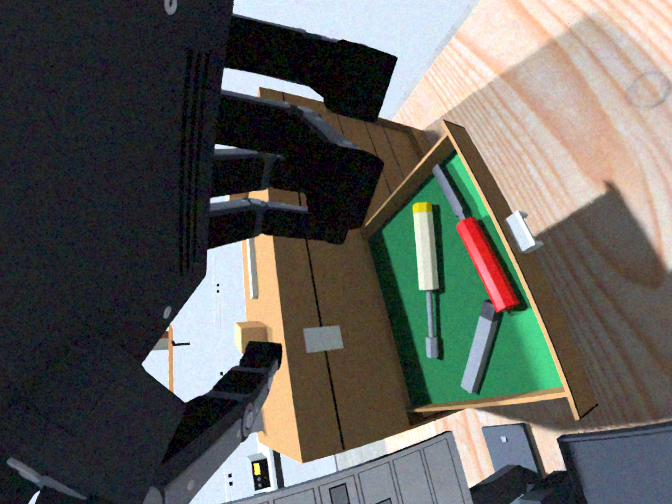

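>>> {"api": "move", "payload": {"target": [[0,0,0,0,0,0,1,1,1,1,1,1,0,-0.8,-0.0583,-0.1,-0.0333,0.1527,-0.4782,-0.1073,-1,-1,-1,-1,0.4,1,0,0.2]], "speed": 0.3}}

>>> {"api": "move", "payload": {"target": [[0,0,0,0,0,0,1,1,1,1,1,1,0,-0.8,0,0,-0.1958,0,0,0,-1,-1,-1,-1,0.4,1,0,0.2]], "speed": 0.15, "stop_force": 10}}

>>> {"api": "move", "payload": {"target": [[0,0,0,0,0,0,1,1,1,1,1,1,0,-0.8,0.36,0.0132,0,0,0,0,-1,-1,-1,-1,0.4,1,0,0.2],[0,0,0,0,0,0,1,1,1,1,1,1,0,-0.8,0.425,0.0156,0,0,0,0,-1,-1,-1,-1,0.4,1,0,0.2]], "speed": [0.07,0.04], "stop_force": 12}}

Scene clock: 286.30 s.
left_arm: end_effector_position=(+0.4502, +0.5502, +0.3999) hand_measured=(+1.000, +1.000, +1.000, +1.000, +1.000, +1.000) hand_load_n=(-0.5, +0.0, +0.0, +0.0, +0.0, +0.0) hand_stopped_by=(target, target, target, target, target, target) hand_force_limit=0.00 hand_speed=-0.80 end_effector_quat_wxyz=(+0.516, +0.198, +0.641, -0.533) | right_arm: end_effector_position=(+0.3850, -0.4000, +0.3499) hand_measured=(-1.000, -1.000, -1.000, -1.000, +0.400, +1.000) hand_load_n=(+0.0, +0.0, +0.0, +0.0, +0.0, +0.0) hand_stopped_by=(target, target, target, target, target, target) hand_force_limit=0.00 hand_speed=0.20 end_effector_quat_wxyz=(+0.613, +0.352, +0.613, -0.353)
Joint positions: left_arm=[4.456 -1.824 -1.431 3.124 0.863 -1.986] | right_arm=[-0.098 -2.006 2.341 -0.336 2.55 -1.573]
Joint torques (N m): left_arm=[8.52 22.09 7.22 0.32 1.45 2.6] | right_arm=[-6.19 -9.06 -28.18 -0.09 -1.25 0.57]
Wrist force (N): left_arm=[-0.5 0.2 0.1] | right_arm=[-1.8 -1.3 0.8]
Wrist torque (N m): left_arm=[0.01 0.06 -0.03] | right_arm=[-0.21 0.10 -0.18]
Wrist force, peak (N): left_arm=[-0.9 0.0 0.0] | right_arm=[-2.5 -2.0 1.4]
Hand target: left_arm +0.4502, +0.5502, +0.3999; +0.516, +0.198, +0.641, -0.533 | right_arm +0.3850, -0.4001, +0.3500; +0.613, +0.352, +0.613, -0.353
Off the commanded pose: left_arm 0.000 m, 0 deg | right_arm 0.000 m, 0 deg.
move: done

Scene clock: 287.93 s.
left_arm: end_effector_position=(+0.4502, +0.5502, +0.3999) hand_measured=(+1.000, +1.000, +1.000, +1.000, +1.000, +1.000) hand_load_n=(+0.0, +0.0, +0.0, +0.0, +0.0, +0.0) hand_stopped_by=(target, target, target, target, target, target) hand_force_limit=0.00 hand_speed=-0.80 end_effector_quat_wxyz=(+0.516, +0.198, +0.641, -0.533) | right_arm: end_effector_position=(+0.3850, -0.4001, +0.2325) hand_measured=(-1.000, -1.000, -1.000, -1.000, +0.400, +1.000) hand_load_n=(+0.0, +0.0, +0.0, +0.0, +0.0, +0.0) hand_stopped_by=(target, target, target, target, target, target) hand_force_limit=0.00 hand_speed=0.20 end_effector_quat_wxyz=(+0.613, +0.352, +0.613, -0.353)
Joint positions: left_arm=[4.456 -1.824 -1.431 3.124 0.863 -1.986] | right_arm=[-0.098 -1.775 2.56 -0.787 2.55 -1.573]
Joint torques (N m): left_arm=[8.14 22.33 6.63 0.57 1.46 2.84] | right_arm=[6.39 0.14 -22.53 -3.36 0.32 2.72]
Wrist force (N): left_arm=[-0.5 0.1 0.0] | right_arm=[-2.1 -1.0 1.2]
Wrist torque (N m): left_arm=[0.01 0.06 -0.03] | right_arm=[-0.20 0.15 -0.21]
Wrist force, peak (N): left_arm=[-0.6 0.4 0.0] | right_arm=[-3.2 -1.2 1.0]
Hand target: left_arm +0.4502, +0.5502, +0.3999; +0.516, +0.198, +0.641, -0.533 | right_arm +0.3850, -0.4001, +0.2325; +0.613, +0.352, +0.613, -0.353
Off the commanded pose: left_arm 0.000 m, 0 deg | right_arm 0.000 m, 0 deg.
move: done

Scene clock: 292.70 s.
left_arm: end_effector_position=(+0.4502, +0.5502, +0.3999) hand_measured=(+1.000, +1.000, +1.000, +1.000, +1.000, +1.000) hand_load_n=(+0.0, +0.0, +0.0, +0.0, +0.0, +0.0) hand_stopped_by=(target, target, target, target, target, target) hand_force_limit=0.00 hand_speed=-0.80 end_effector_quat_wxyz=(+0.516, +0.198, +0.641, -0.533) | right_arm: end_effector_position=(+0.6230, -0.3913, +0.2325) hand_measured=(-1.000, -1.000, -1.000, -1.000, +0.400, +1.000) hand_load_n=(+0.0, +0.0, +0.0, +0.0, +0.5, +0.5) hand_stopped_by=(target, target, target, target, target, target) hand_force_limit=0.00 hand_speed=0.20 end_effector_quat_wxyz=(+0.613, +0.352, +0.613, -0.353)
Joint positions: left_arm=[4.456 -1.824 -1.431 3.124 0.863 -1.986] | right_arm=[-0.043 -1.226 1.955 -0.73 2.606 -1.573]
Joint torques (N m): left_arm=[8.75 22.59 7.09 0.63 1.29 2.6] | right_arm=[-6.78 -22.76 -27.26 -1.68 -1.42 -2.69]
Wrist force (N): left_arm=[-0.5 0.2 -0.3] | right_arm=[-0.8 -9.1 -4.8]
Wrist torque (N m): left_arm=[0.03 0.05 -0.03] | right_arm=[-0.26 -0.21 0.14]
Wrist force, peak (N): left_arm=[-0.7 0.3 -0.4] | right_arm=[3.9 -23.8 -20.8]
Hand target: left_arm +0.4502, +0.5502, +0.3999; +0.516, +0.198, +0.641, -0.533 | right_arm +0.6230, -0.3913, +0.2325; +0.613, +0.352, +0.613, -0.353 (not the last commanded pose)
Off the commanded pose: left_arm 0.000 m, 0 deg | right_arm 0.017 m, 0 deg.
move: contact (right_arm); path passed 1 of 2 targets

>>> {"api": "move", "payload": {"target": [[0,0,0,0,0,0,1,1,1,1,1,1,0,-0.8,-0.19,-0.007,0,0,0,0,-1,-1,-1,0.35,0.4,-0.72,-0.2,0.4]], "speed": 0.25}}

>>> {"api": "move", "payload": {"target": [[0,0,0,0,0,0,1,1,1,1,1,1,0,-0.8,0.0,0.0567,-0.0842,0,0,0,-1,-1,-1,0.35,0.4,-0.72,-0.2,0.4],[0,0,0,0,0,0,1,1,1,1,1,1,0,-0.8,0.0725,0.0614,-0.0842,0,0,0,-1,-1,-1,0.35,0.4,-0.72,-0.2,0.4]], "speed": 0.2, "blend": [0.01,0]}}

>>> {"api": "move", "payload": {"target": [[0,0,0,0,0,0,1,1,1,1,1,1,0,-0.8,0.1083,0.004,0,0,0,0,-1,-1,-1,0.35,0.4,-0.72,-0.2,0.2]], "speed": 0.03, "stop_force": 5}}

Scene clock: 309.10 s.
left_arm: end_effector_position=(+0.4502, +0.5502, +0.3999) hand_measured=(+1.000, +1.000, +1.000, +1.000, +1.000, +1.000) hand_load_n=(+0.0, +0.0, +0.0, +0.0, +0.0, +0.0) hand_stopped_by=(target, target, target, target, target, target) hand_force_limit=0.00 hand_speed=-0.80 end_effector_quat_wxyz=(+0.516, +0.198, +0.641, -0.533) | right_arm: end_effector_position=(+0.5091, -0.3956, +0.2325) hand_measured=(-1.000, -1.000, -1.000, +0.350, +0.400, -0.720) hand_load_n=(+0.0, +0.0, +0.0, +0.0, +0.0, +0.0) hand_stopped_by=(target, target, target, target, target, target) hand_force_limit=-0.20 hand_speed=0.40 end_effector_quat_wxyz=(+0.613, +0.352, +0.613, -0.353)
Joint positions: left_arm=[4.456 -1.824 -1.431 3.124 0.863 -1.986] | right_arm=[-0.059 -1.455 2.263 -0.809 2.59 -1.573]
Joint torques (N m): left_arm=[8.31 21.18 7.23 0.49 1.11 2.57] | right_arm=[7.21 -25.64 -3.32 2.32 0.4 0.23]
Wrist force (N): left_arm=[-0.4 0.0 -0.1] | right_arm=[-2.0 -1.3 1.2]
Wrist torque (N m): left_arm=[0.00 0.05 -0.02] | right_arm=[-0.22 0.11 -0.22]
Wrist force, peak (N): left_arm=[-0.7 0.1 -0.2] | right_arm=[-0.9 -9.3 -4.7]
Hand target: left_arm +0.4502, +0.5502, +0.3999; +0.516, +0.198, +0.641, -0.533 | right_arm +0.5090, -0.3955, +0.2325; +0.613, +0.352, +0.613, -0.353
Off the commanded pose: left_arm 0.000 m, 0 deg | right_arm 0.000 m, 0 deg.
move: done

Scene clock: 310.13 s.
left_arm: end_effector_position=(+0.4502, +0.5502, +0.3999) hand_measured=(+1.000, +1.000, +1.000, +1.000, +1.000, +1.000) hand_load_n=(+0.0, +0.0, +0.0, +0.0, +0.0, +0.0) hand_stopped_by=(target, target, target, target, target, target) hand_force_limit=0.00 hand_speed=-0.80 end_effector_quat_wxyz=(+0.516, +0.198, +0.641, -0.533) | right_arm: end_effector_position=(+0.5524, -0.3587, +0.1820) hand_measured=(-1.000, -1.000, -1.000, +0.350, +0.400, -0.720) hand_load_n=(+0.0, +0.0, +0.0, +0.0, +0.0, +0.0) hand_stopped_by=(target, target, target, target, target, target) hand_force_limit=-0.20 hand_speed=0.40 end_effector_quat_wxyz=(+0.613, +0.352, +0.613, -0.353)
Joint positions: left_arm=[4.456 -1.824 -1.431 3.124 0.863 -1.986] | right_arm=[0.043 -1.232 2.154 -0.924 2.692 -1.573]
Joint torques (N m): left_arm=[8.22 21.74 6.88 0.41 1.06 2.38] | right_arm=[7.61 -20.38 -18.31 -3.37 1.08 0.29]
Wrist force (N): left_arm=[-0.5 0.2 -0.1] | right_arm=[-1.7 -1.4 1.2]
Wrist torque (N m): left_arm=[0.03 0.06 -0.02] | right_arm=[-0.27 0.09 -0.34]
Wrist force, peak (N): left_arm=[-0.8 0.2 -0.3] | right_arm=[-3.5 -1.6 2.2]
Hand target: left_arm +0.4502, +0.5502, +0.3999; +0.516, +0.198, +0.641, -0.533 | right_arm +0.5525, -0.3587, +0.1820; +0.613, +0.352, +0.613, -0.353
Off the commanded pose: left_arm 0.000 m, 0 deg | right_arm 0.000 m, 0 deg.
move: done

Scene clock: 312.60 s.
left_arm: end_effector_position=(+0.4502, +0.5502, +0.3999) hand_measured=(+1.000, +1.000, +1.000, +1.000, +1.000, +1.000) hand_load_n=(+0.0, +0.0, +0.0, +0.0, +0.0, +0.0) hand_stopped_by=(target, target, target, target, target, target) hand_force_limit=0.00 hand_speed=-0.80 end_effector_quat_wxyz=(+0.516, +0.198, +0.641, -0.533) | right_arm: end_effector_position=(+0.6026, -0.3569, +0.1820) hand_measured=(-1.000, -1.000, -1.000, +0.350, +0.400, -0.720) hand_load_n=(+0.0, +0.0, +0.0, +0.0, -0.5, +0.0) hand_stopped_by=(target, target, target, target, target, target) hand_force_limit=-0.20 hand_speed=0.20 end_effector_quat_wxyz=(+0.613, +0.352, +0.613, -0.353)
Joint positions: left_arm=[4.456 -1.824 -1.431 3.124 0.863 -1.986] | right_arm=[0.038 -1.148 2.017 -0.87 2.687 -1.573]
Joint torques (N m): left_arm=[8.77 21.46 5.62 0.22 1.28 2.91] | right_arm=[4.53 -23.69 -21.4 -2.7 -0.07 -1.4]
Wrist force (N): left_arm=[-0.5 0.2 0.1] | right_arm=[-2.3 -4.4 -1.8]
Wrist torque (N m): left_arm=[0.01 0.06 -0.03] | right_arm=[-0.44 0.15 -0.39]
Wrist force, peak (N): left_arm=[-0.8 0.2 -0.2] | right_arm=[-3.1 -17.6 -17.3]
Hand target: left_arm +0.4502, +0.5502, +0.3999; +0.516, +0.198, +0.641, -0.533 | right_arm +0.6026, -0.3569, +0.1820; +0.613, +0.352, +0.613, -0.353 (not the last commanded pose)
Off the commanded pose: left_arm 0.000 m, 0 deg | right_arm 0.015 m, 0 deg.
move: contact (right_arm)

>>> {"api": "move", "payload": {"target": [[0,0,0,0,0,0,1,1,1,1,1,1,0,-0.8,-0.0033,-0.003,0,0,0,0,-1,-1,-1,0.35,0.4,-0.72,-0.2,0.2]], "speed": 0.03}}

>>> {"api": "move", "payload": {"target": [[0,0,0,0,0,0,1,1,1,1,1,1,0,-0.8,0,0,0,0,0,0,-1,-1,-1,-0.5,0.4,-0.72,0.3,-0.75]], "speed": 0.03}}

>>> {"api": "move", "payload": {"target": [[0,0,0,0,0,0,1,1,1,1,1,1,0,-0.8,0.0001,-0.0017,0,0,0,0,-1,-1,-1,-0.5,0.4,-0.72,0.3,-0.75]], "speed": 0.01}}

>>> {"api": "move", "payload": {"target": [[0,0,0,0,0,0,1,1,1,1,1,1,0,-0.8,0,0,0,0,0,0,-1,-1,-1,-0.6,0.4,-0.72,0.4,-0.75]], "speed": 0.01}}

Scene clock: 327.07 s.
left_arm: end_effector_position=(+0.4502, +0.5502, +0.3999) hand_measured=(+1.000, +1.000, +1.000, +1.000, +1.000, +1.000) hand_load_n=(+0.0, +0.0, +0.0, +0.0, +0.0, +0.0) hand_stopped_by=(target, target, target, target, target, target) hand_force_limit=0.00 hand_speed=-0.80 end_effector_quat_wxyz=(+0.516, +0.198, +0.641, -0.533) | right_arm: end_effector_position=(+0.6006, -0.3587, +0.1820) hand_measured=(-1.000, -1.000, -1.000, +0.350, +0.400, -0.720) hand_load_n=(+0.0, +0.0, +0.0, +0.0, -0.5, +0.0) hand_stopped_by=(target, target, target, target, target, target) hand_force_limit=-0.20 hand_speed=0.20 end_effector_quat_wxyz=(+0.613, +0.352, +0.613, -0.353)
Joint positions: left_arm=[4.456 -1.824 -1.431 3.124 0.863 -1.986] | right_arm=[0.034 -1.153 2.024 -0.873 2.683 -1.573]
Joint torques (N m): left_arm=[7.99 21.86 6 0.38 1.26 2.82] | right_arm=[-1.46 -30.77 -11.01 -3.06 -0.72 -0.51]
Wrist force (N): left_arm=[-0.5 0.1 -0.4] | right_arm=[-2.0 -1.7 1.3]
Wrist torque (N m): left_arm=[0.02 0.04 -0.02] | right_arm=[-0.31 0.11 -0.36]
Wrist force, peak (N): left_arm=[-0.7 0.2 -0.2] | right_arm=[-2.5 -4.6 -1.9]
Hand target: left_arm +0.4502, +0.5502, +0.3999; +0.516, +0.198, +0.641, -0.533 | right_arm +0.6007, -0.3587, +0.1820; +0.613, +0.352, +0.613, -0.353
Off the commanded pose: left_arm 0.000 m, 0 deg | right_arm 0.000 m, 0 deg.
move: done

Scene clock: 327.83 s.
left_arm: end_effector_position=(+0.4502, +0.5502, +0.3999) hand_measured=(+1.000, +1.000, +1.000, +1.000, +1.000, +1.000) hand_load_n=(-0.5, +0.0, +0.0, +0.0, +0.0, +0.0) hand_stopped_by=(target, target, target, target, target, target) hand_force_limit=0.00 hand_speed=-0.80 end_effector_quat_wxyz=(+0.516, +0.198, +0.641, -0.533) | right_arm: end_effector_position=(+0.6007, -0.3587, +0.1820) hand_measured=(-1.000, -1.000, -1.000, +0.010, +0.400, -0.720) hand_load_n=(+0.0, +0.0, +0.0, +9.0, +0.5, -0.5) hand_stopped_by=(target, target, target, force, target, target) hand_force_limit=0.30 hand_speed=-0.75 end_effector_quat_wxyz=(+0.613, +0.352, +0.613, -0.353)
Joint positions: left_arm=[4.456 -1.824 -1.431 3.124 0.863 -1.986] | right_arm=[0.034 -1.153 2.024 -0.873 2.683 -1.573]
Joint torques (N m): left_arm=[8.87 21.47 6.71 0.5 1.3 2.65] | right_arm=[6.01 -24.22 -21.6 0.35 -0.43 0.21]
Wrist force (N): left_arm=[-0.5 0.4 0.0] | right_arm=[-2.2 -4.7 9.5]
Wrist torque (N m): left_arm=[0.05 0.06 -0.04] | right_arm=[-0.30 0.16 -0.36]
Wrist force, peak (N): left_arm=[-0.6 0.2 -0.2] | right_arm=[-2.0 -5.1 10.7]
Hand target: left_arm +0.4502, +0.5502, +0.3999; +0.516, +0.198, +0.641, -0.533 | right_arm +0.6007, -0.3587, +0.1820; +0.613, +0.352, +0.613, -0.353
Off the commanded pose: left_arm 0.000 m, 0 deg | right_arm 0.000 m, 0 deg.
move: done

Scene clock: 328.53 s.
left_arm: end_effector_position=(+0.4502, +0.5502, +0.3999) hand_measured=(+1.000, +1.000, +1.000, +1.000, +1.000, +1.000) hand_load_n=(+0.0, +0.0, +0.0, +0.0, +0.0, +0.0) hand_stopped_by=(target, target, target, target, target, target) hand_force_limit=0.00 hand_speed=-0.80 end_effector_quat_wxyz=(+0.516, +0.198, +0.641, -0.533) | right_arm: end_effector_position=(+0.6007, -0.3597, +0.1820) hand_measured=(-1.000, -1.000, -1.000, +0.010, +0.400, -0.720) hand_load_n=(+0.0, +0.0, +0.0, +4.0, +3.5, -0.5) hand_stopped_by=(target, target, target, force, target, target) hand_force_limit=0.30 hand_speed=-0.75 end_effector_quat_wxyz=(+0.613, +0.352, +0.613, -0.353)
Joint positions: left_arm=[4.456 -1.824 -1.431 3.124 0.863 -1.986] | right_arm=[0.032 -1.153 2.025 -0.873 2.681 -1.573]
Joint torques (N m): left_arm=[9.03 22.41 7.34 0.42 1.37 2.77] | right_arm=[-5.59 -37.78 -2.66 -3.37 -0.67 1.53]
Wrist force (N): left_arm=[-0.5 0.1 0.0] | right_arm=[-2.7 -1.6 -1.4]
Wrist torque (N m): left_arm=[0.00 0.06 -0.02] | right_arm=[-0.39 0.11 -0.37]
Wrist force, peak (N): left_arm=[-0.7 0.1 -0.2] | right_arm=[-2.0 -4.7 9.4]
Hand target: left_arm +0.4502, +0.5502, +0.3999; +0.516, +0.198, +0.641, -0.533 | right_arm +0.6007, -0.3597, +0.1820; +0.613, +0.352, +0.613, -0.353
Off the commanded pose: left_arm 0.000 m, 0 deg | right_arm 0.000 m, 0 deg.
move: done

Scene clock: 329.03 s.
left_arm: end_effector_position=(+0.4502, +0.5502, +0.3999) hand_measured=(+1.000, +1.000, +1.000, +1.000, +1.000, +1.000) hand_load_n=(+0.0, +0.0, +0.0, +0.0, +0.0, +0.0) hand_stopped_by=(target, target, target, target, target, target) hand_force_limit=0.00 hand_speed=-0.80 end_effector_quat_wxyz=(+0.516, +0.198, +0.641, -0.533) | right_arm: end_effector_position=(+0.6007, -0.3597, +0.1820) hand_measured=(-1.000, -1.000, -1.000, -0.006, +0.402, -0.720) hand_load_n=(+0.0, +0.0, +0.0, +11.0, +4.5, -0.5) hand_stopped_by=(target, target, target, force, target, target) hand_force_limit=0.40 hand_speed=-0.75 end_effector_quat_wxyz=(+0.613, +0.352, +0.613, -0.353)
Joint positions: left_arm=[4.456 -1.824 -1.431 3.124 0.863 -1.986] | right_arm=[0.032 -1.153 2.025 -0.873 2.681 -1.573]
Joint torques (N m): left_arm=[8.42 22.66 6.39 0.59 1.22 2.44] | right_arm=[-0.5 -38.09 -4.66 -2.65 0.42 2.08]
Wrist force (N): left_arm=[-0.4 0.3 0.0] | right_arm=[-2.6 -2.1 4.6]
Wrist torque (N m): left_arm=[0.03 0.06 -0.03] | right_arm=[-0.38 0.09 -0.35]
Wrist force, peak (N): left_arm=[-0.7 0.3 -0.2] | right_arm=[-2.9 -2.5 5.3]
Hand target: left_arm +0.4502, +0.5502, +0.3999; +0.516, +0.198, +0.641, -0.533 | right_arm +0.6007, -0.3597, +0.1820; +0.613, +0.352, +0.613, -0.353
Off the commanded pose: left_arm 0.000 m, 0 deg | right_arm 0.000 m, 0 deg.
move: done

>>> {"api": "move", "payload": {"target": [[0,0,0,0,0,0,1,1,1,1,1,1,0,-0.8,-0.3098,-0.0113,0,0,0,0,-1,-1,-1,-0.6,0.4,-0.72,0.4,-0.75]], "speed": 0.07, "stop_force": 15}}

>>> {"api": "move", "payload": {"target": [[0,0,0,0,0,0,1,1,1,1,1,1,0,-0.8,0,0,0,0,0,0,-1,-1,-1,0.35,0.4,-0.72,0.4,-0.4],[0,0,0,0,0,0,1,1,1,1,1,1,0,-0.8,-0.0005,0.003,0,0,0,0,-1,-1,-1,0.35,0.4,-0.72,0.4,-0.4],[0,0,0,0,0,0,1,1,1,1,1,1,0,-0.8,-0.0005,0.003,0.3,0,0,0,-1,-1,-1,0.35,0.4,-0.72,0.4,-0.4]], "speed": [0.02,0.03,0.15]}}

>>> {"api": "move", "payload": {"target": [[0,0,0,0,0,0,1,1,1,1,1,1,0,-0.8,0.0093,0.041,-0.0375,-0.1527,0.4782,0.1073,-1,-1,0.12,0.12,0.4,1,0,0.2]], "speed": 0.3, "cameras": ["cam_right_wrist"]}}

Scene clock: 340.10 s.
left_arm: end_effector_position=(+0.4502, +0.5502, +0.3999) hand_measured=(+1.000, +1.000, +1.000, +1.000, +1.000, +1.000) hand_load_n=(+0.0, +0.0, +0.0, +0.0, +0.0, +0.0) hand_stopped_by=(target, target, target, target, target, target) hand_force_limit=0.00 hand_speed=-0.80 end_effector_quat_wxyz=(+0.516, +0.198, +0.641, -0.533) | right_arm: end_effector_position=(+0.4148, -0.3664, +0.1820) hand_measured=(-1.000, -1.000, -1.000, -0.006, +0.402, -0.720) hand_load_n=(+0.0, +0.0, +0.0, +10.0, +5.0, -1.0) hand_stopped_by=(target, target, target, force, target, target) hand_force_limit=0.40 hand_speed=-0.75 end_effector_quat_wxyz=(+0.613, +0.352, +0.613, -0.353)
Joint positions: left_arm=[4.456 -1.824 -1.431 3.124 0.863 -1.986] | right_arm=[0.055 -1.481 2.505 -1.026 2.704 -1.573]
Joint torques (N m): left_arm=[6.92 22.15 6.78 0.57 0.99 2.78] | right_arm=[-5.06 -9.76 -21.13 1.51 -1.61 -0.8]
Wrist force (N): left_arm=[-0.5 0.3 0.2] | right_arm=[0.8 -4.4 2.9]
Wrist torque (N m): left_arm=[0.03 0.06 -0.04] | right_arm=[-0.29 0.14 -0.27]
Wrist force, peak (N): left_arm=[-0.9 0.2 -0.1] | right_arm=[-3.2 -2.5 4.7]
Hand target: left_arm +0.4502, +0.5502, +0.3999; +0.516, +0.198, +0.641, -0.533 | right_arm +0.4148, -0.3665, +0.1820; +0.613, +0.352, +0.613, -0.353
Off the commanded pose: left_arm 0.000 m, 0 deg | right_arm 0.000 m, 0 deg.
move: done

Scene clock: 342.80 s.
left_arm: end_effector_position=(+0.4502, +0.5502, +0.3999) hand_measured=(+1.000, +1.000, +1.000, +1.000, +1.000, +1.000) hand_load_n=(+0.0, +0.0, +0.0, +0.0, +0.0, +0.0) hand_stopped_by=(target, target, target, target, target, target) hand_force_limit=0.00 hand_speed=-0.80 end_effector_quat_wxyz=(+0.516, +0.198, +0.641, -0.533) | right_arm: end_effector_position=(+0.4146, -0.3647, +0.3620) hand_measured=(-1.000, -1.000, -1.000, +0.350, +0.400, -0.720) hand_load_n=(+0.0, +0.0, +0.0, +0.0, +0.0, +0.0) hand_stopped_by=(target, target, target, target, target, target) hand_force_limit=0.40 hand_speed=-0.40 end_effector_quat_wxyz=(+0.613, +0.352, +0.613, -0.353)
Joint positions: left_arm=[4.456 -1.824 -1.431 3.124 0.863 -1.986] | right_arm=[0.063 -1.867 2.227 -0.362 2.711 -1.573]
Joint torques (N m): left_arm=[8.01 22.83 6.4 0.36 1.21 2.64] | right_arm=[5.92 -10.94 -14.55 -1.47 -0.81 -1.98]
Wrist force (N): left_arm=[-0.5 0.2 -0.1] | right_arm=[-1.8 -1.5 1.3]
Wrist torque (N m): left_arm=[0.02 0.06 -0.03] | right_arm=[-0.28 0.11 -0.34]
Wrist force, peak (N): left_arm=[-0.9 0.0 -0.1] | right_arm=[-1.3 -0.6 -5.1]
Hand target: left_arm +0.4502, +0.5502, +0.3999; +0.516, +0.198, +0.641, -0.533 | right_arm +0.4145, -0.3647, +0.3620; +0.613, +0.352, +0.613, -0.353
Off the commanded pose: left_arm 0.000 m, 0 deg | right_arm 0.000 m, 0 deg.
move: done

Scene clock: 346.00 s.
left_arm: end_effector_position=(+0.4502, +0.5502, +0.3999) hand_measured=(+1.000, +1.000, +1.000, +1.000, +1.000, +1.000) hand_load_n=(+0.0, +0.0, -0.5, +0.0, +0.0, +0.0) hand_stopped_by=(target, target, target, target, target, target) hand_force_limit=0.00 hand_speed=-0.80 end_effector_quat_wxyz=(+0.516, +0.198, +0.641, -0.533) | right_arm: end_effector_position=(+0.4201, -0.3400, +0.3395) hand_measured=(-1.000, -1.000, +0.120, +0.120, +0.400, +1.000) hand_load_n=(+0.0, +0.0, +0.0, -0.5, +0.0, +0.0) hand_stopped_by=(target, target, target, target, target, target) hand_force_limit=0.00 hand_speed=0.20 end_effector_quat_wxyz=(+0.141, -0.218, +0.814, -0.520)
Joint positions: left_arm=[4.456 -1.824 -1.431 3.124 0.863 -1.986] | right_arm=[0.037 -1.629 1.678 0.762 2.525 -2.429]
Joint torques (N m): left_arm=[6.73 22.84 6.39 0.37 1.21 2.88] | right_arm=[-7.81 -14.79 -9.98 -0.1 -0.64 0.48]
Wrist force (N): left_arm=[-0.5 0.1 0.0] | right_arm=[-1.8 -1.6 1.8]
Wrist torque (N m): left_arm=[0.01 0.06 -0.02] | right_arm=[-0.28 0.13 -0.37]
Wrist force, peak (N): left_arm=[-0.7 0.2 -0.1] | right_arm=[-2.6 -2.0 1.8]
Hand target: left_arm +0.4502, +0.5502, +0.3999; +0.516, +0.198, +0.641, -0.533 | right_arm +0.4201, -0.3401, +0.3395; +0.141, -0.218, +0.814, -0.520
Off the commanded pose: left_arm 0.000 m, 0 deg | right_arm 0.000 m, 0 deg.
move: done
camera_calibration:
cam_right_wrist: T_world_to_cam=[[-0.405799, 0.167555, -0.898472, 0.538122], [0.422855, 0.905929, -0.0220382, 0.139598], [0.81026, -0.388867, -0.438477, -0.2131], [0, 0, 0, 1]] pos_world=[0.332006, -0.299498, 0.393124]
Images, in order (width x height): cam_right_wrist 672x504.

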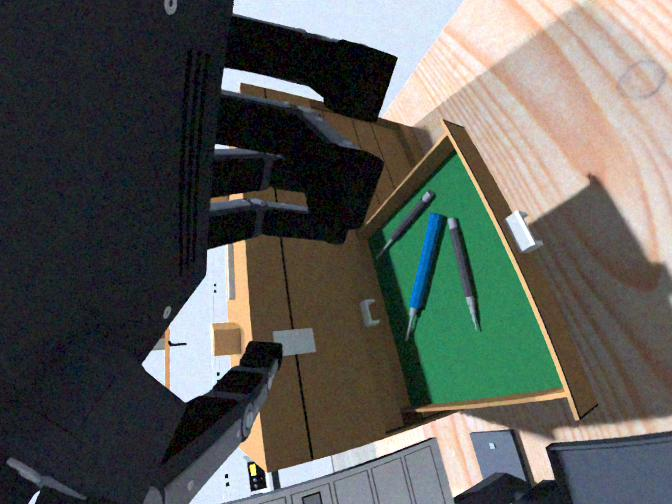

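>>> {"api": "zoom_image", "payload": {"camera": "cam_right_wrist", "region": [350, 170, 540, 350]}}

>>> {"api": "zoom_image", "payload": {"camera": "cam_head_left", "region": [320, 205, 400, 260]}}

Scaled by 2.653 from the camera's 672x504 image, which has a finer 960x720 frame.

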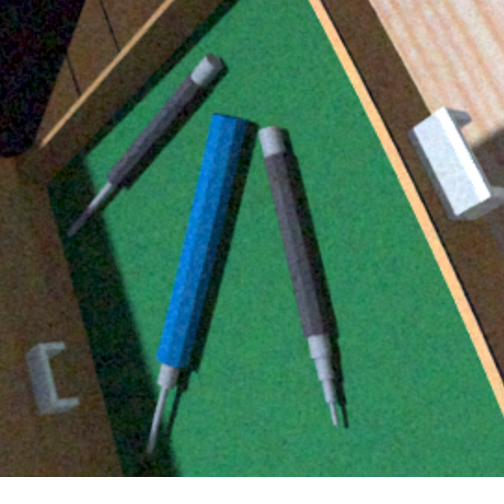

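This scene's latest camera images include none from cam_head_left. They are from: cam_right_wrist. cam_head_left's image comes with the result of a call that names it in "cameras".

>>> {"api": "wait", "payload": {"seconds": 0.1, "cameras": ["cam_head_left","cam_head_right"]}}

>>> {"api": "zoom_image", "payload": {"camera": "cam_head_left", "region": [325, 210, 405, 260]}}

>>> {"api": "zoom_image", "payload": {"camera": "cam_head_right", "region": [315, 210, 395, 260]}}

Scene clock: 363.27 s.
left_arm: end_effector_position=(+0.4502, +0.5502, +0.3999) hand_measured=(+1.000, +1.000, +1.000, +1.000, +1.000, +1.000) hand_load_n=(+0.0, +0.0, +0.0, +0.0, +0.0, +0.0) hand_stopped_by=(target, target, target, target, target, target) hand_force_limit=0.00 hand_speed=-0.80 end_effector_quat_wxyz=(+0.516, +0.198, +0.641, -0.533) | right_arm: end_effector_position=(+0.4201, -0.3401, +0.3395) hand_measured=(-1.000, -1.000, +0.120, +0.120, +0.400, +1.000) hand_load_n=(+0.0, +0.0, +0.0, +0.0, -0.5, +0.0) hand_stopped_by=(target, target, target, target, target, target) hand_force_limit=0.00 hand_speed=0.20 end_effector_quat_wxyz=(+0.141, -0.218, +0.814, -0.520)
Joint positions: left_arm=[4.456 -1.824 -1.431 3.124 0.863 -1.986] | right_arm=[0.037 -1.629 1.678 0.762 2.524 -2.429]
Joint torques (N m): left_arm=[7.36 23.41 7.27 0.26 1.2 2.47] | right_arm=[-8.23 -10.6 -6.46 3.56 -0.86 -1.71]
Wrist force (N): left_arm=[-0.3 0.1 -0.2] | right_arm=[-1.7 -1.5 1.8]
Wrist torque (N m): left_arm=[0.02 0.03 -0.01] | right_arm=[-0.26 0.12 -0.37]
Wrist force, peak (N): left_arm=[-0.7 0.3 -0.1] | right_arm=[-1.9 -1.4 1.9]
Hand target: left_arm +0.4502, +0.5502, +0.3999; +0.516, +0.198, +0.641, -0.533 | right_arm +0.4201, -0.3401, +0.3395; +0.141, -0.218, +0.814, -0.520
Off the commanded pose: left_arm 0.000 m, 0 deg | right_arm 0.000 m, 0 deg.
wait: 0.10 s; at rest from the start
Images, in order (width x height): cam_head_left 672x504, cam_head_right 672x504.

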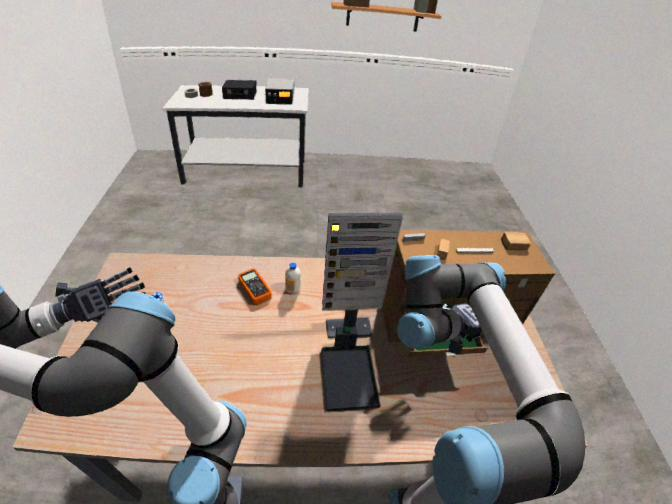

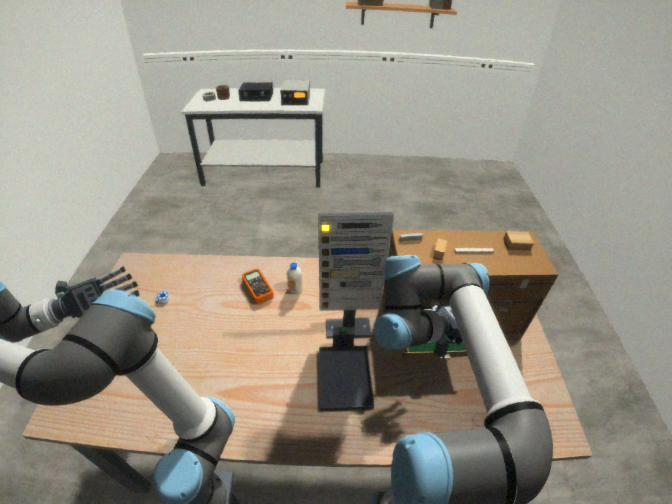

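Scaled by 6.300.

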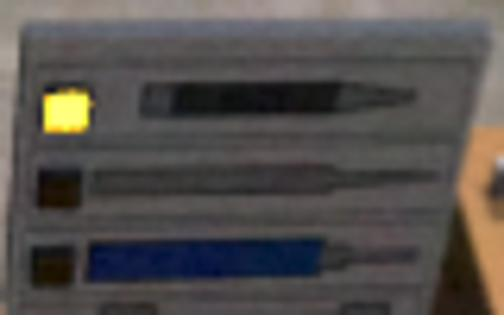

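Scaled by 6.300.

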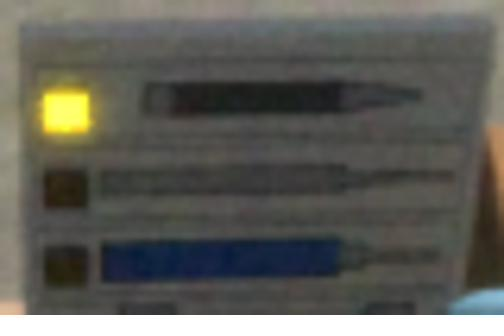

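>>> {"api": "move", "payload": {"target": [[0,0,0,0,0,0,1,1,1,1,1,1,0,-0.8,-0.13,0.25,0.133,0,0,0.15,-1,-1,0.12,0.12,0.4,1,0,0.2]], "speed": 0.35, "cameras": ["cam_right_wrist"]}}

Scene clock: 399.80 s.
left_arm: end_effector_position=(+0.4502, +0.5502, +0.3999) hand_measured=(+1.000, +1.000, +1.000, +1.000, +1.000, +1.000) hand_load_n=(+0.0, +0.0, +0.0, +0.0, +0.0, +0.0) hand_stopped_by=(target, target, target, target, target, target) hand_force_limit=0.00 hand_speed=-0.80 end_effector_quat_wxyz=(+0.516, +0.198, +0.641, -0.533) | right_arm: end_effector_position=(+0.3422, -0.1901, +0.4193) hand_measured=(-1.000, -1.000, +0.120, +0.120, +0.400, +1.000) hand_load_n=(+0.0, +0.0, +0.0, +0.0, +0.0, +0.0) hand_stopped_by=(target, target, target, target, target, target) hand_force_limit=0.00 hand_speed=0.20 end_effector_quat_wxyz=(+0.258, -0.402, +0.741, -0.473)
Joint positions: left_arm=[4.456 -1.824 -1.431 3.124 0.863 -1.986] | right_arm=[0.449 -1.76 1.577 0.939 2.483 -2.498]
Joint torques (N m): left_arm=[7.58 22.7 7.16 0.41 1.25 2.68] | right_arm=[6.33 -17.93 -10.42 -1.4 -0.65 -2.09]
Wrist force (N): left_arm=[-0.5 0.1 -0.1] | right_arm=[-1.2 -1.8 1.4]
Wrist torque (N m): left_arm=[0.01 0.06 -0.02] | right_arm=[-0.29 0.05 -0.34]
Wrist force, peak (N): left_arm=[-0.7 0.3 -0.2] | right_arm=[-1.8 -1.3 3.3]
Hand target: left_arm +0.4502, +0.5502, +0.3999; +0.516, +0.198, +0.641, -0.533 | right_arm +0.3421, -0.1901, +0.4193; +0.258, -0.402, +0.741, -0.473
Off the commanded pose: left_arm 0.000 m, 0 deg | right_arm 0.000 m, 0 deg.
move: done
camera_calibration:
cam_right_wrist: T_world_to_cam=[[-0.437839, -0.0349012, -0.898376, 0.52548], [-0.0342331, 0.999169, -0.0221329, 0.21264], [0.898402, 0.0210636, -0.438669, -0.00880189], [0, 0, 0, 1]] pos_world=[0.245262, -0.193938, 0.472924]
Images, in order (width x height): cam_right_wrist 672x504.

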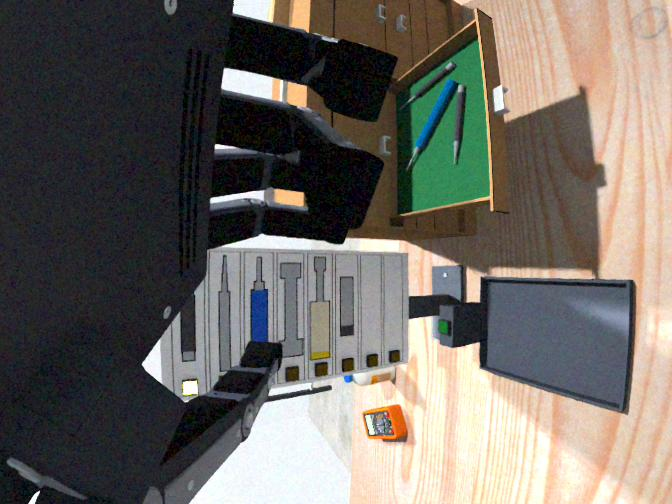

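>>> {"api": "zoom_image", "payload": {"camera": "cam_right_wrist", "region": [150, 230, 420, 420]}}

>>> {"api": "zoom_image", "payload": {"camera": "cam_right_wrist", "region": [380, 30, 520, 230]}}

Scaled by 1.867 from the camera's 672x504 image, which has a finer 960x720 frame.

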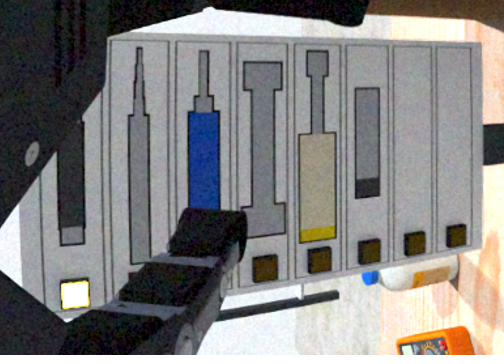

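Scaled by 2.520 from the camera's 672x504 image, which has a finer 960x720 frame.

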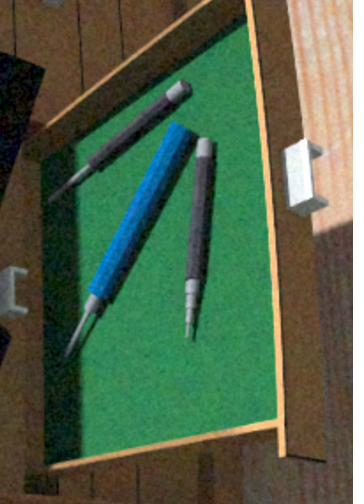

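>>> {"api": "move", "payload": {"target": [[0,0,0,0,0,0,1,1,1,1,1,1,0,-0.8,0,0.0,0.15,0,0,0,-1,-1,0.12,0.12,0.4,1,0,0.2]], "speed": 0.35, "cameras": ["cam_right_wrist"]}}

>>> {"api": "zoom_image", "payload": {"camera": "cam_right_wrist", "region": [200, 220, 420, 400]}}

Scene clock: 459.77 s.
left_arm: end_effector_position=(+0.4502, +0.5502, +0.3999) hand_measured=(+1.000, +1.000, +1.000, +1.000, +1.000, +1.000) hand_load_n=(-0.5, +0.0, +0.0, +0.0, +0.0, +0.0) hand_stopped_by=(target, target, target, target, target, target) hand_force_limit=0.00 hand_speed=-0.80 end_effector_quat_wxyz=(+0.516, +0.198, +0.641, -0.533) | right_arm: end_effector_position=(+0.3422, -0.1900, +0.5092) hand_measured=(-1.000, -1.000, +0.120, +0.120, +0.400, +1.000) hand_load_n=(+0.0, +0.0, +0.0, +0.0, +0.0, -0.5) hand_stopped_by=(target, target, target, target, target, target) hand_force_limit=0.00 hand_speed=0.20 end_effector_quat_wxyz=(+0.258, -0.402, +0.741, -0.473)
Joint positions: left_arm=[4.456 -1.824 -1.431 3.124 0.863 -1.986] | right_arm=[0.45 -1.697 1.285 1.168 2.483 -2.498]
Joint torques (N m): left_arm=[8.71 21.54 6.32 0.45 1.16 2.77] | right_arm=[5.89 -14.88 -26.83 1.38 1.47 -2.16]
Wrist force (N): left_arm=[-0.5 0.1 -0.1] | right_arm=[-1.2 -1.3 1.3]
Wrist torque (N m): left_arm=[0.00 0.06 -0.02] | right_arm=[-0.21 0.05 -0.30]
Wrist force, peak (N): left_arm=[-0.8 0.2 -0.2] | right_arm=[-1.3 -3.1 0.5]
Hand target: left_arm +0.4502, +0.5502, +0.3999; +0.516, +0.198, +0.641, -0.533 | right_arm +0.3421, -0.1901, +0.5093; +0.258, -0.402, +0.741, -0.473
Off the commanded pose: left_arm 0.000 m, 0 deg | right_arm 0.000 m, 0 deg.
move: done
camera_calibration:
cam_right_wrist: T_world_to_cam=[[-0.437833, -0.0349895, -0.898375, 0.606225], [-0.0343623, 0.999164, -0.0221681, 0.21468], [0.898399, 0.0211643, -0.438669, 0.0306543], [0, 0, 0, 1]] pos_world=[0.245263, -0.193938, 0.562824]
Images, in order (width x height): cam_right_wrist 672x504.

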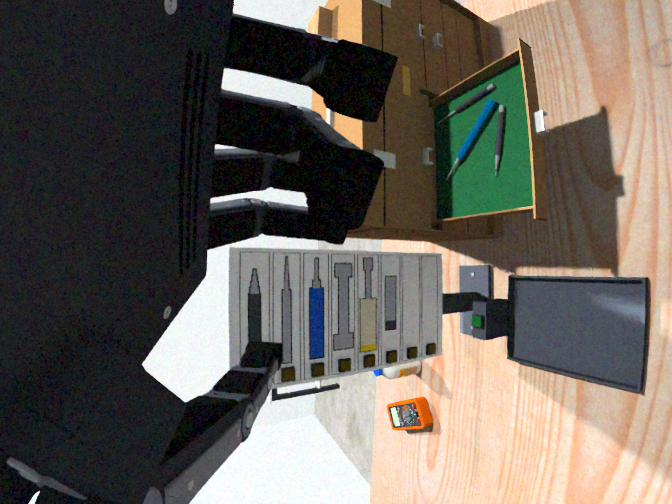

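Scaled by 2.291 from the camera's 672x504 image, which has a finer 960x720 frame.

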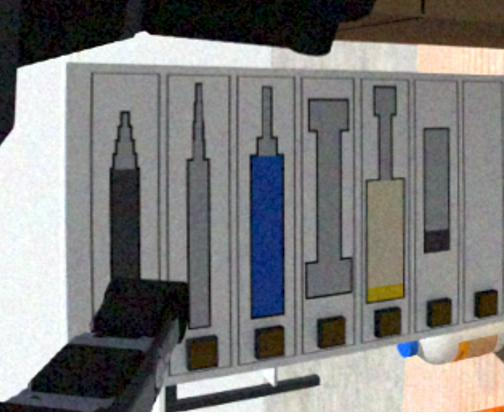

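>>> {"api": "move", "payload": {"target": [[0,0,0,0,0,0,1,1,1,1,1,1,0,-0.8,0.25,-0.28,-0.25,-0.0291,0.0760,0.1465,-1,-1,-0.2,-0.17,0.4,-0.85,0,0.2],[0,0,0,0,0,0,1,1,1,1,1,1,0,-0.8,0.2913,-0.3135,-0.43,-0.0291,0.0760,0.1465,-1,-1,-0.2,-0.17,0.4,-0.85,0,0.2]], "speed": [0.3,0.15], "blend": [0.02,0], "cameras": ["cam_right_wrist"]}}

Scene clock: 504.57 s.
left_arm: end_effector_position=(+0.4502, +0.5502, +0.3999) hand_measured=(+1.000, +1.000, +1.000, +1.000, +1.000, +1.000) hand_load_n=(+0.0, +0.0, +0.0, +0.0, +0.0, +0.0) hand_stopped_by=(target, target, target, target, target, target) hand_force_limit=0.00 hand_speed=-0.80 end_effector_quat_wxyz=(+0.516, +0.198, +0.641, -0.533) | right_arm: end_effector_position=(+0.5169, -0.3782, +0.2513) hand_measured=(-1.000, -1.000, -0.200, -0.170, +0.400, -0.850) hand_load_n=(+0.0, +0.0, +0.0, +0.0, +0.0, +0.0) hand_stopped_by=(target, target, target, target, target, target) hand_force_limit=0.00 hand_speed=0.20 end_effector_quat_wxyz=(-0.251, +0.624, -0.633, +0.384)
Joint positions: left_arm=[4.456 -1.824 -1.431 3.124 0.863 -1.986] | right_arm=[-0.509 -1.599 1.747 0.486 1.358 -3.494]
Joint torques (N m): left_arm=[7.12 22.01 6.36 0.5 1.05 2.54] | right_arm=[5.77 -20.82 -21.59 0.77 0.39 2.3]
Wrist force (N): left_arm=[-0.4 0.1 -0.1] | right_arm=[-1.2 -1.1 1.1]
Wrist torque (N m): left_arm=[0.00 0.04 -0.02] | right_arm=[-0.17 0.07 -0.19]
Wrist force, peak (N): left_arm=[-0.8 0.4 -0.1] | right_arm=[0.4 -2.0 2.4]
Hand target: left_arm +0.4502, +0.5502, +0.3999; +0.516, +0.198, +0.641, -0.533 | right_arm +0.5169, -0.3782, +0.2513; -0.251, +0.624, -0.633, +0.384
Off the commanded pose: left_arm 0.000 m, 0 deg | right_arm 0.000 m, 0 deg.
move: done
camera_calibration:
cam_right_wrist: T_world_to_cam=[[-0.550904, -0.345484, -0.759701, 0.350597], [-0.484115, 0.873779, -0.0463022, 0.594], [0.679807, 0.342274, -0.648622, 0.0517544], [0, 0, 0, 1]] pos_world=[0.445526, -0.415613, 0.327421]
Images, in order (width x height): cam_right_wrist 672x504.

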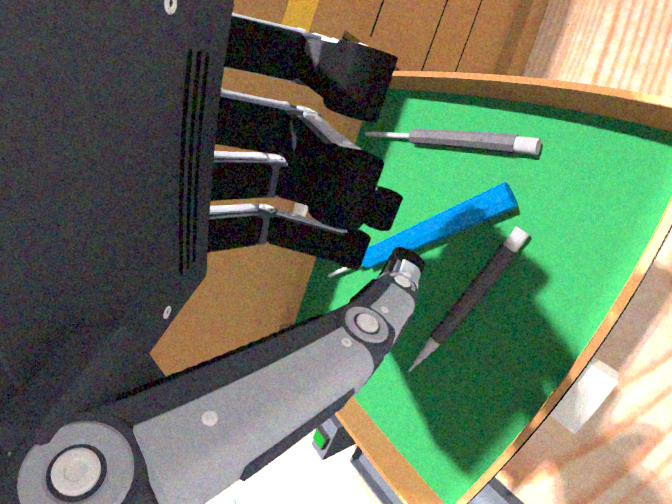

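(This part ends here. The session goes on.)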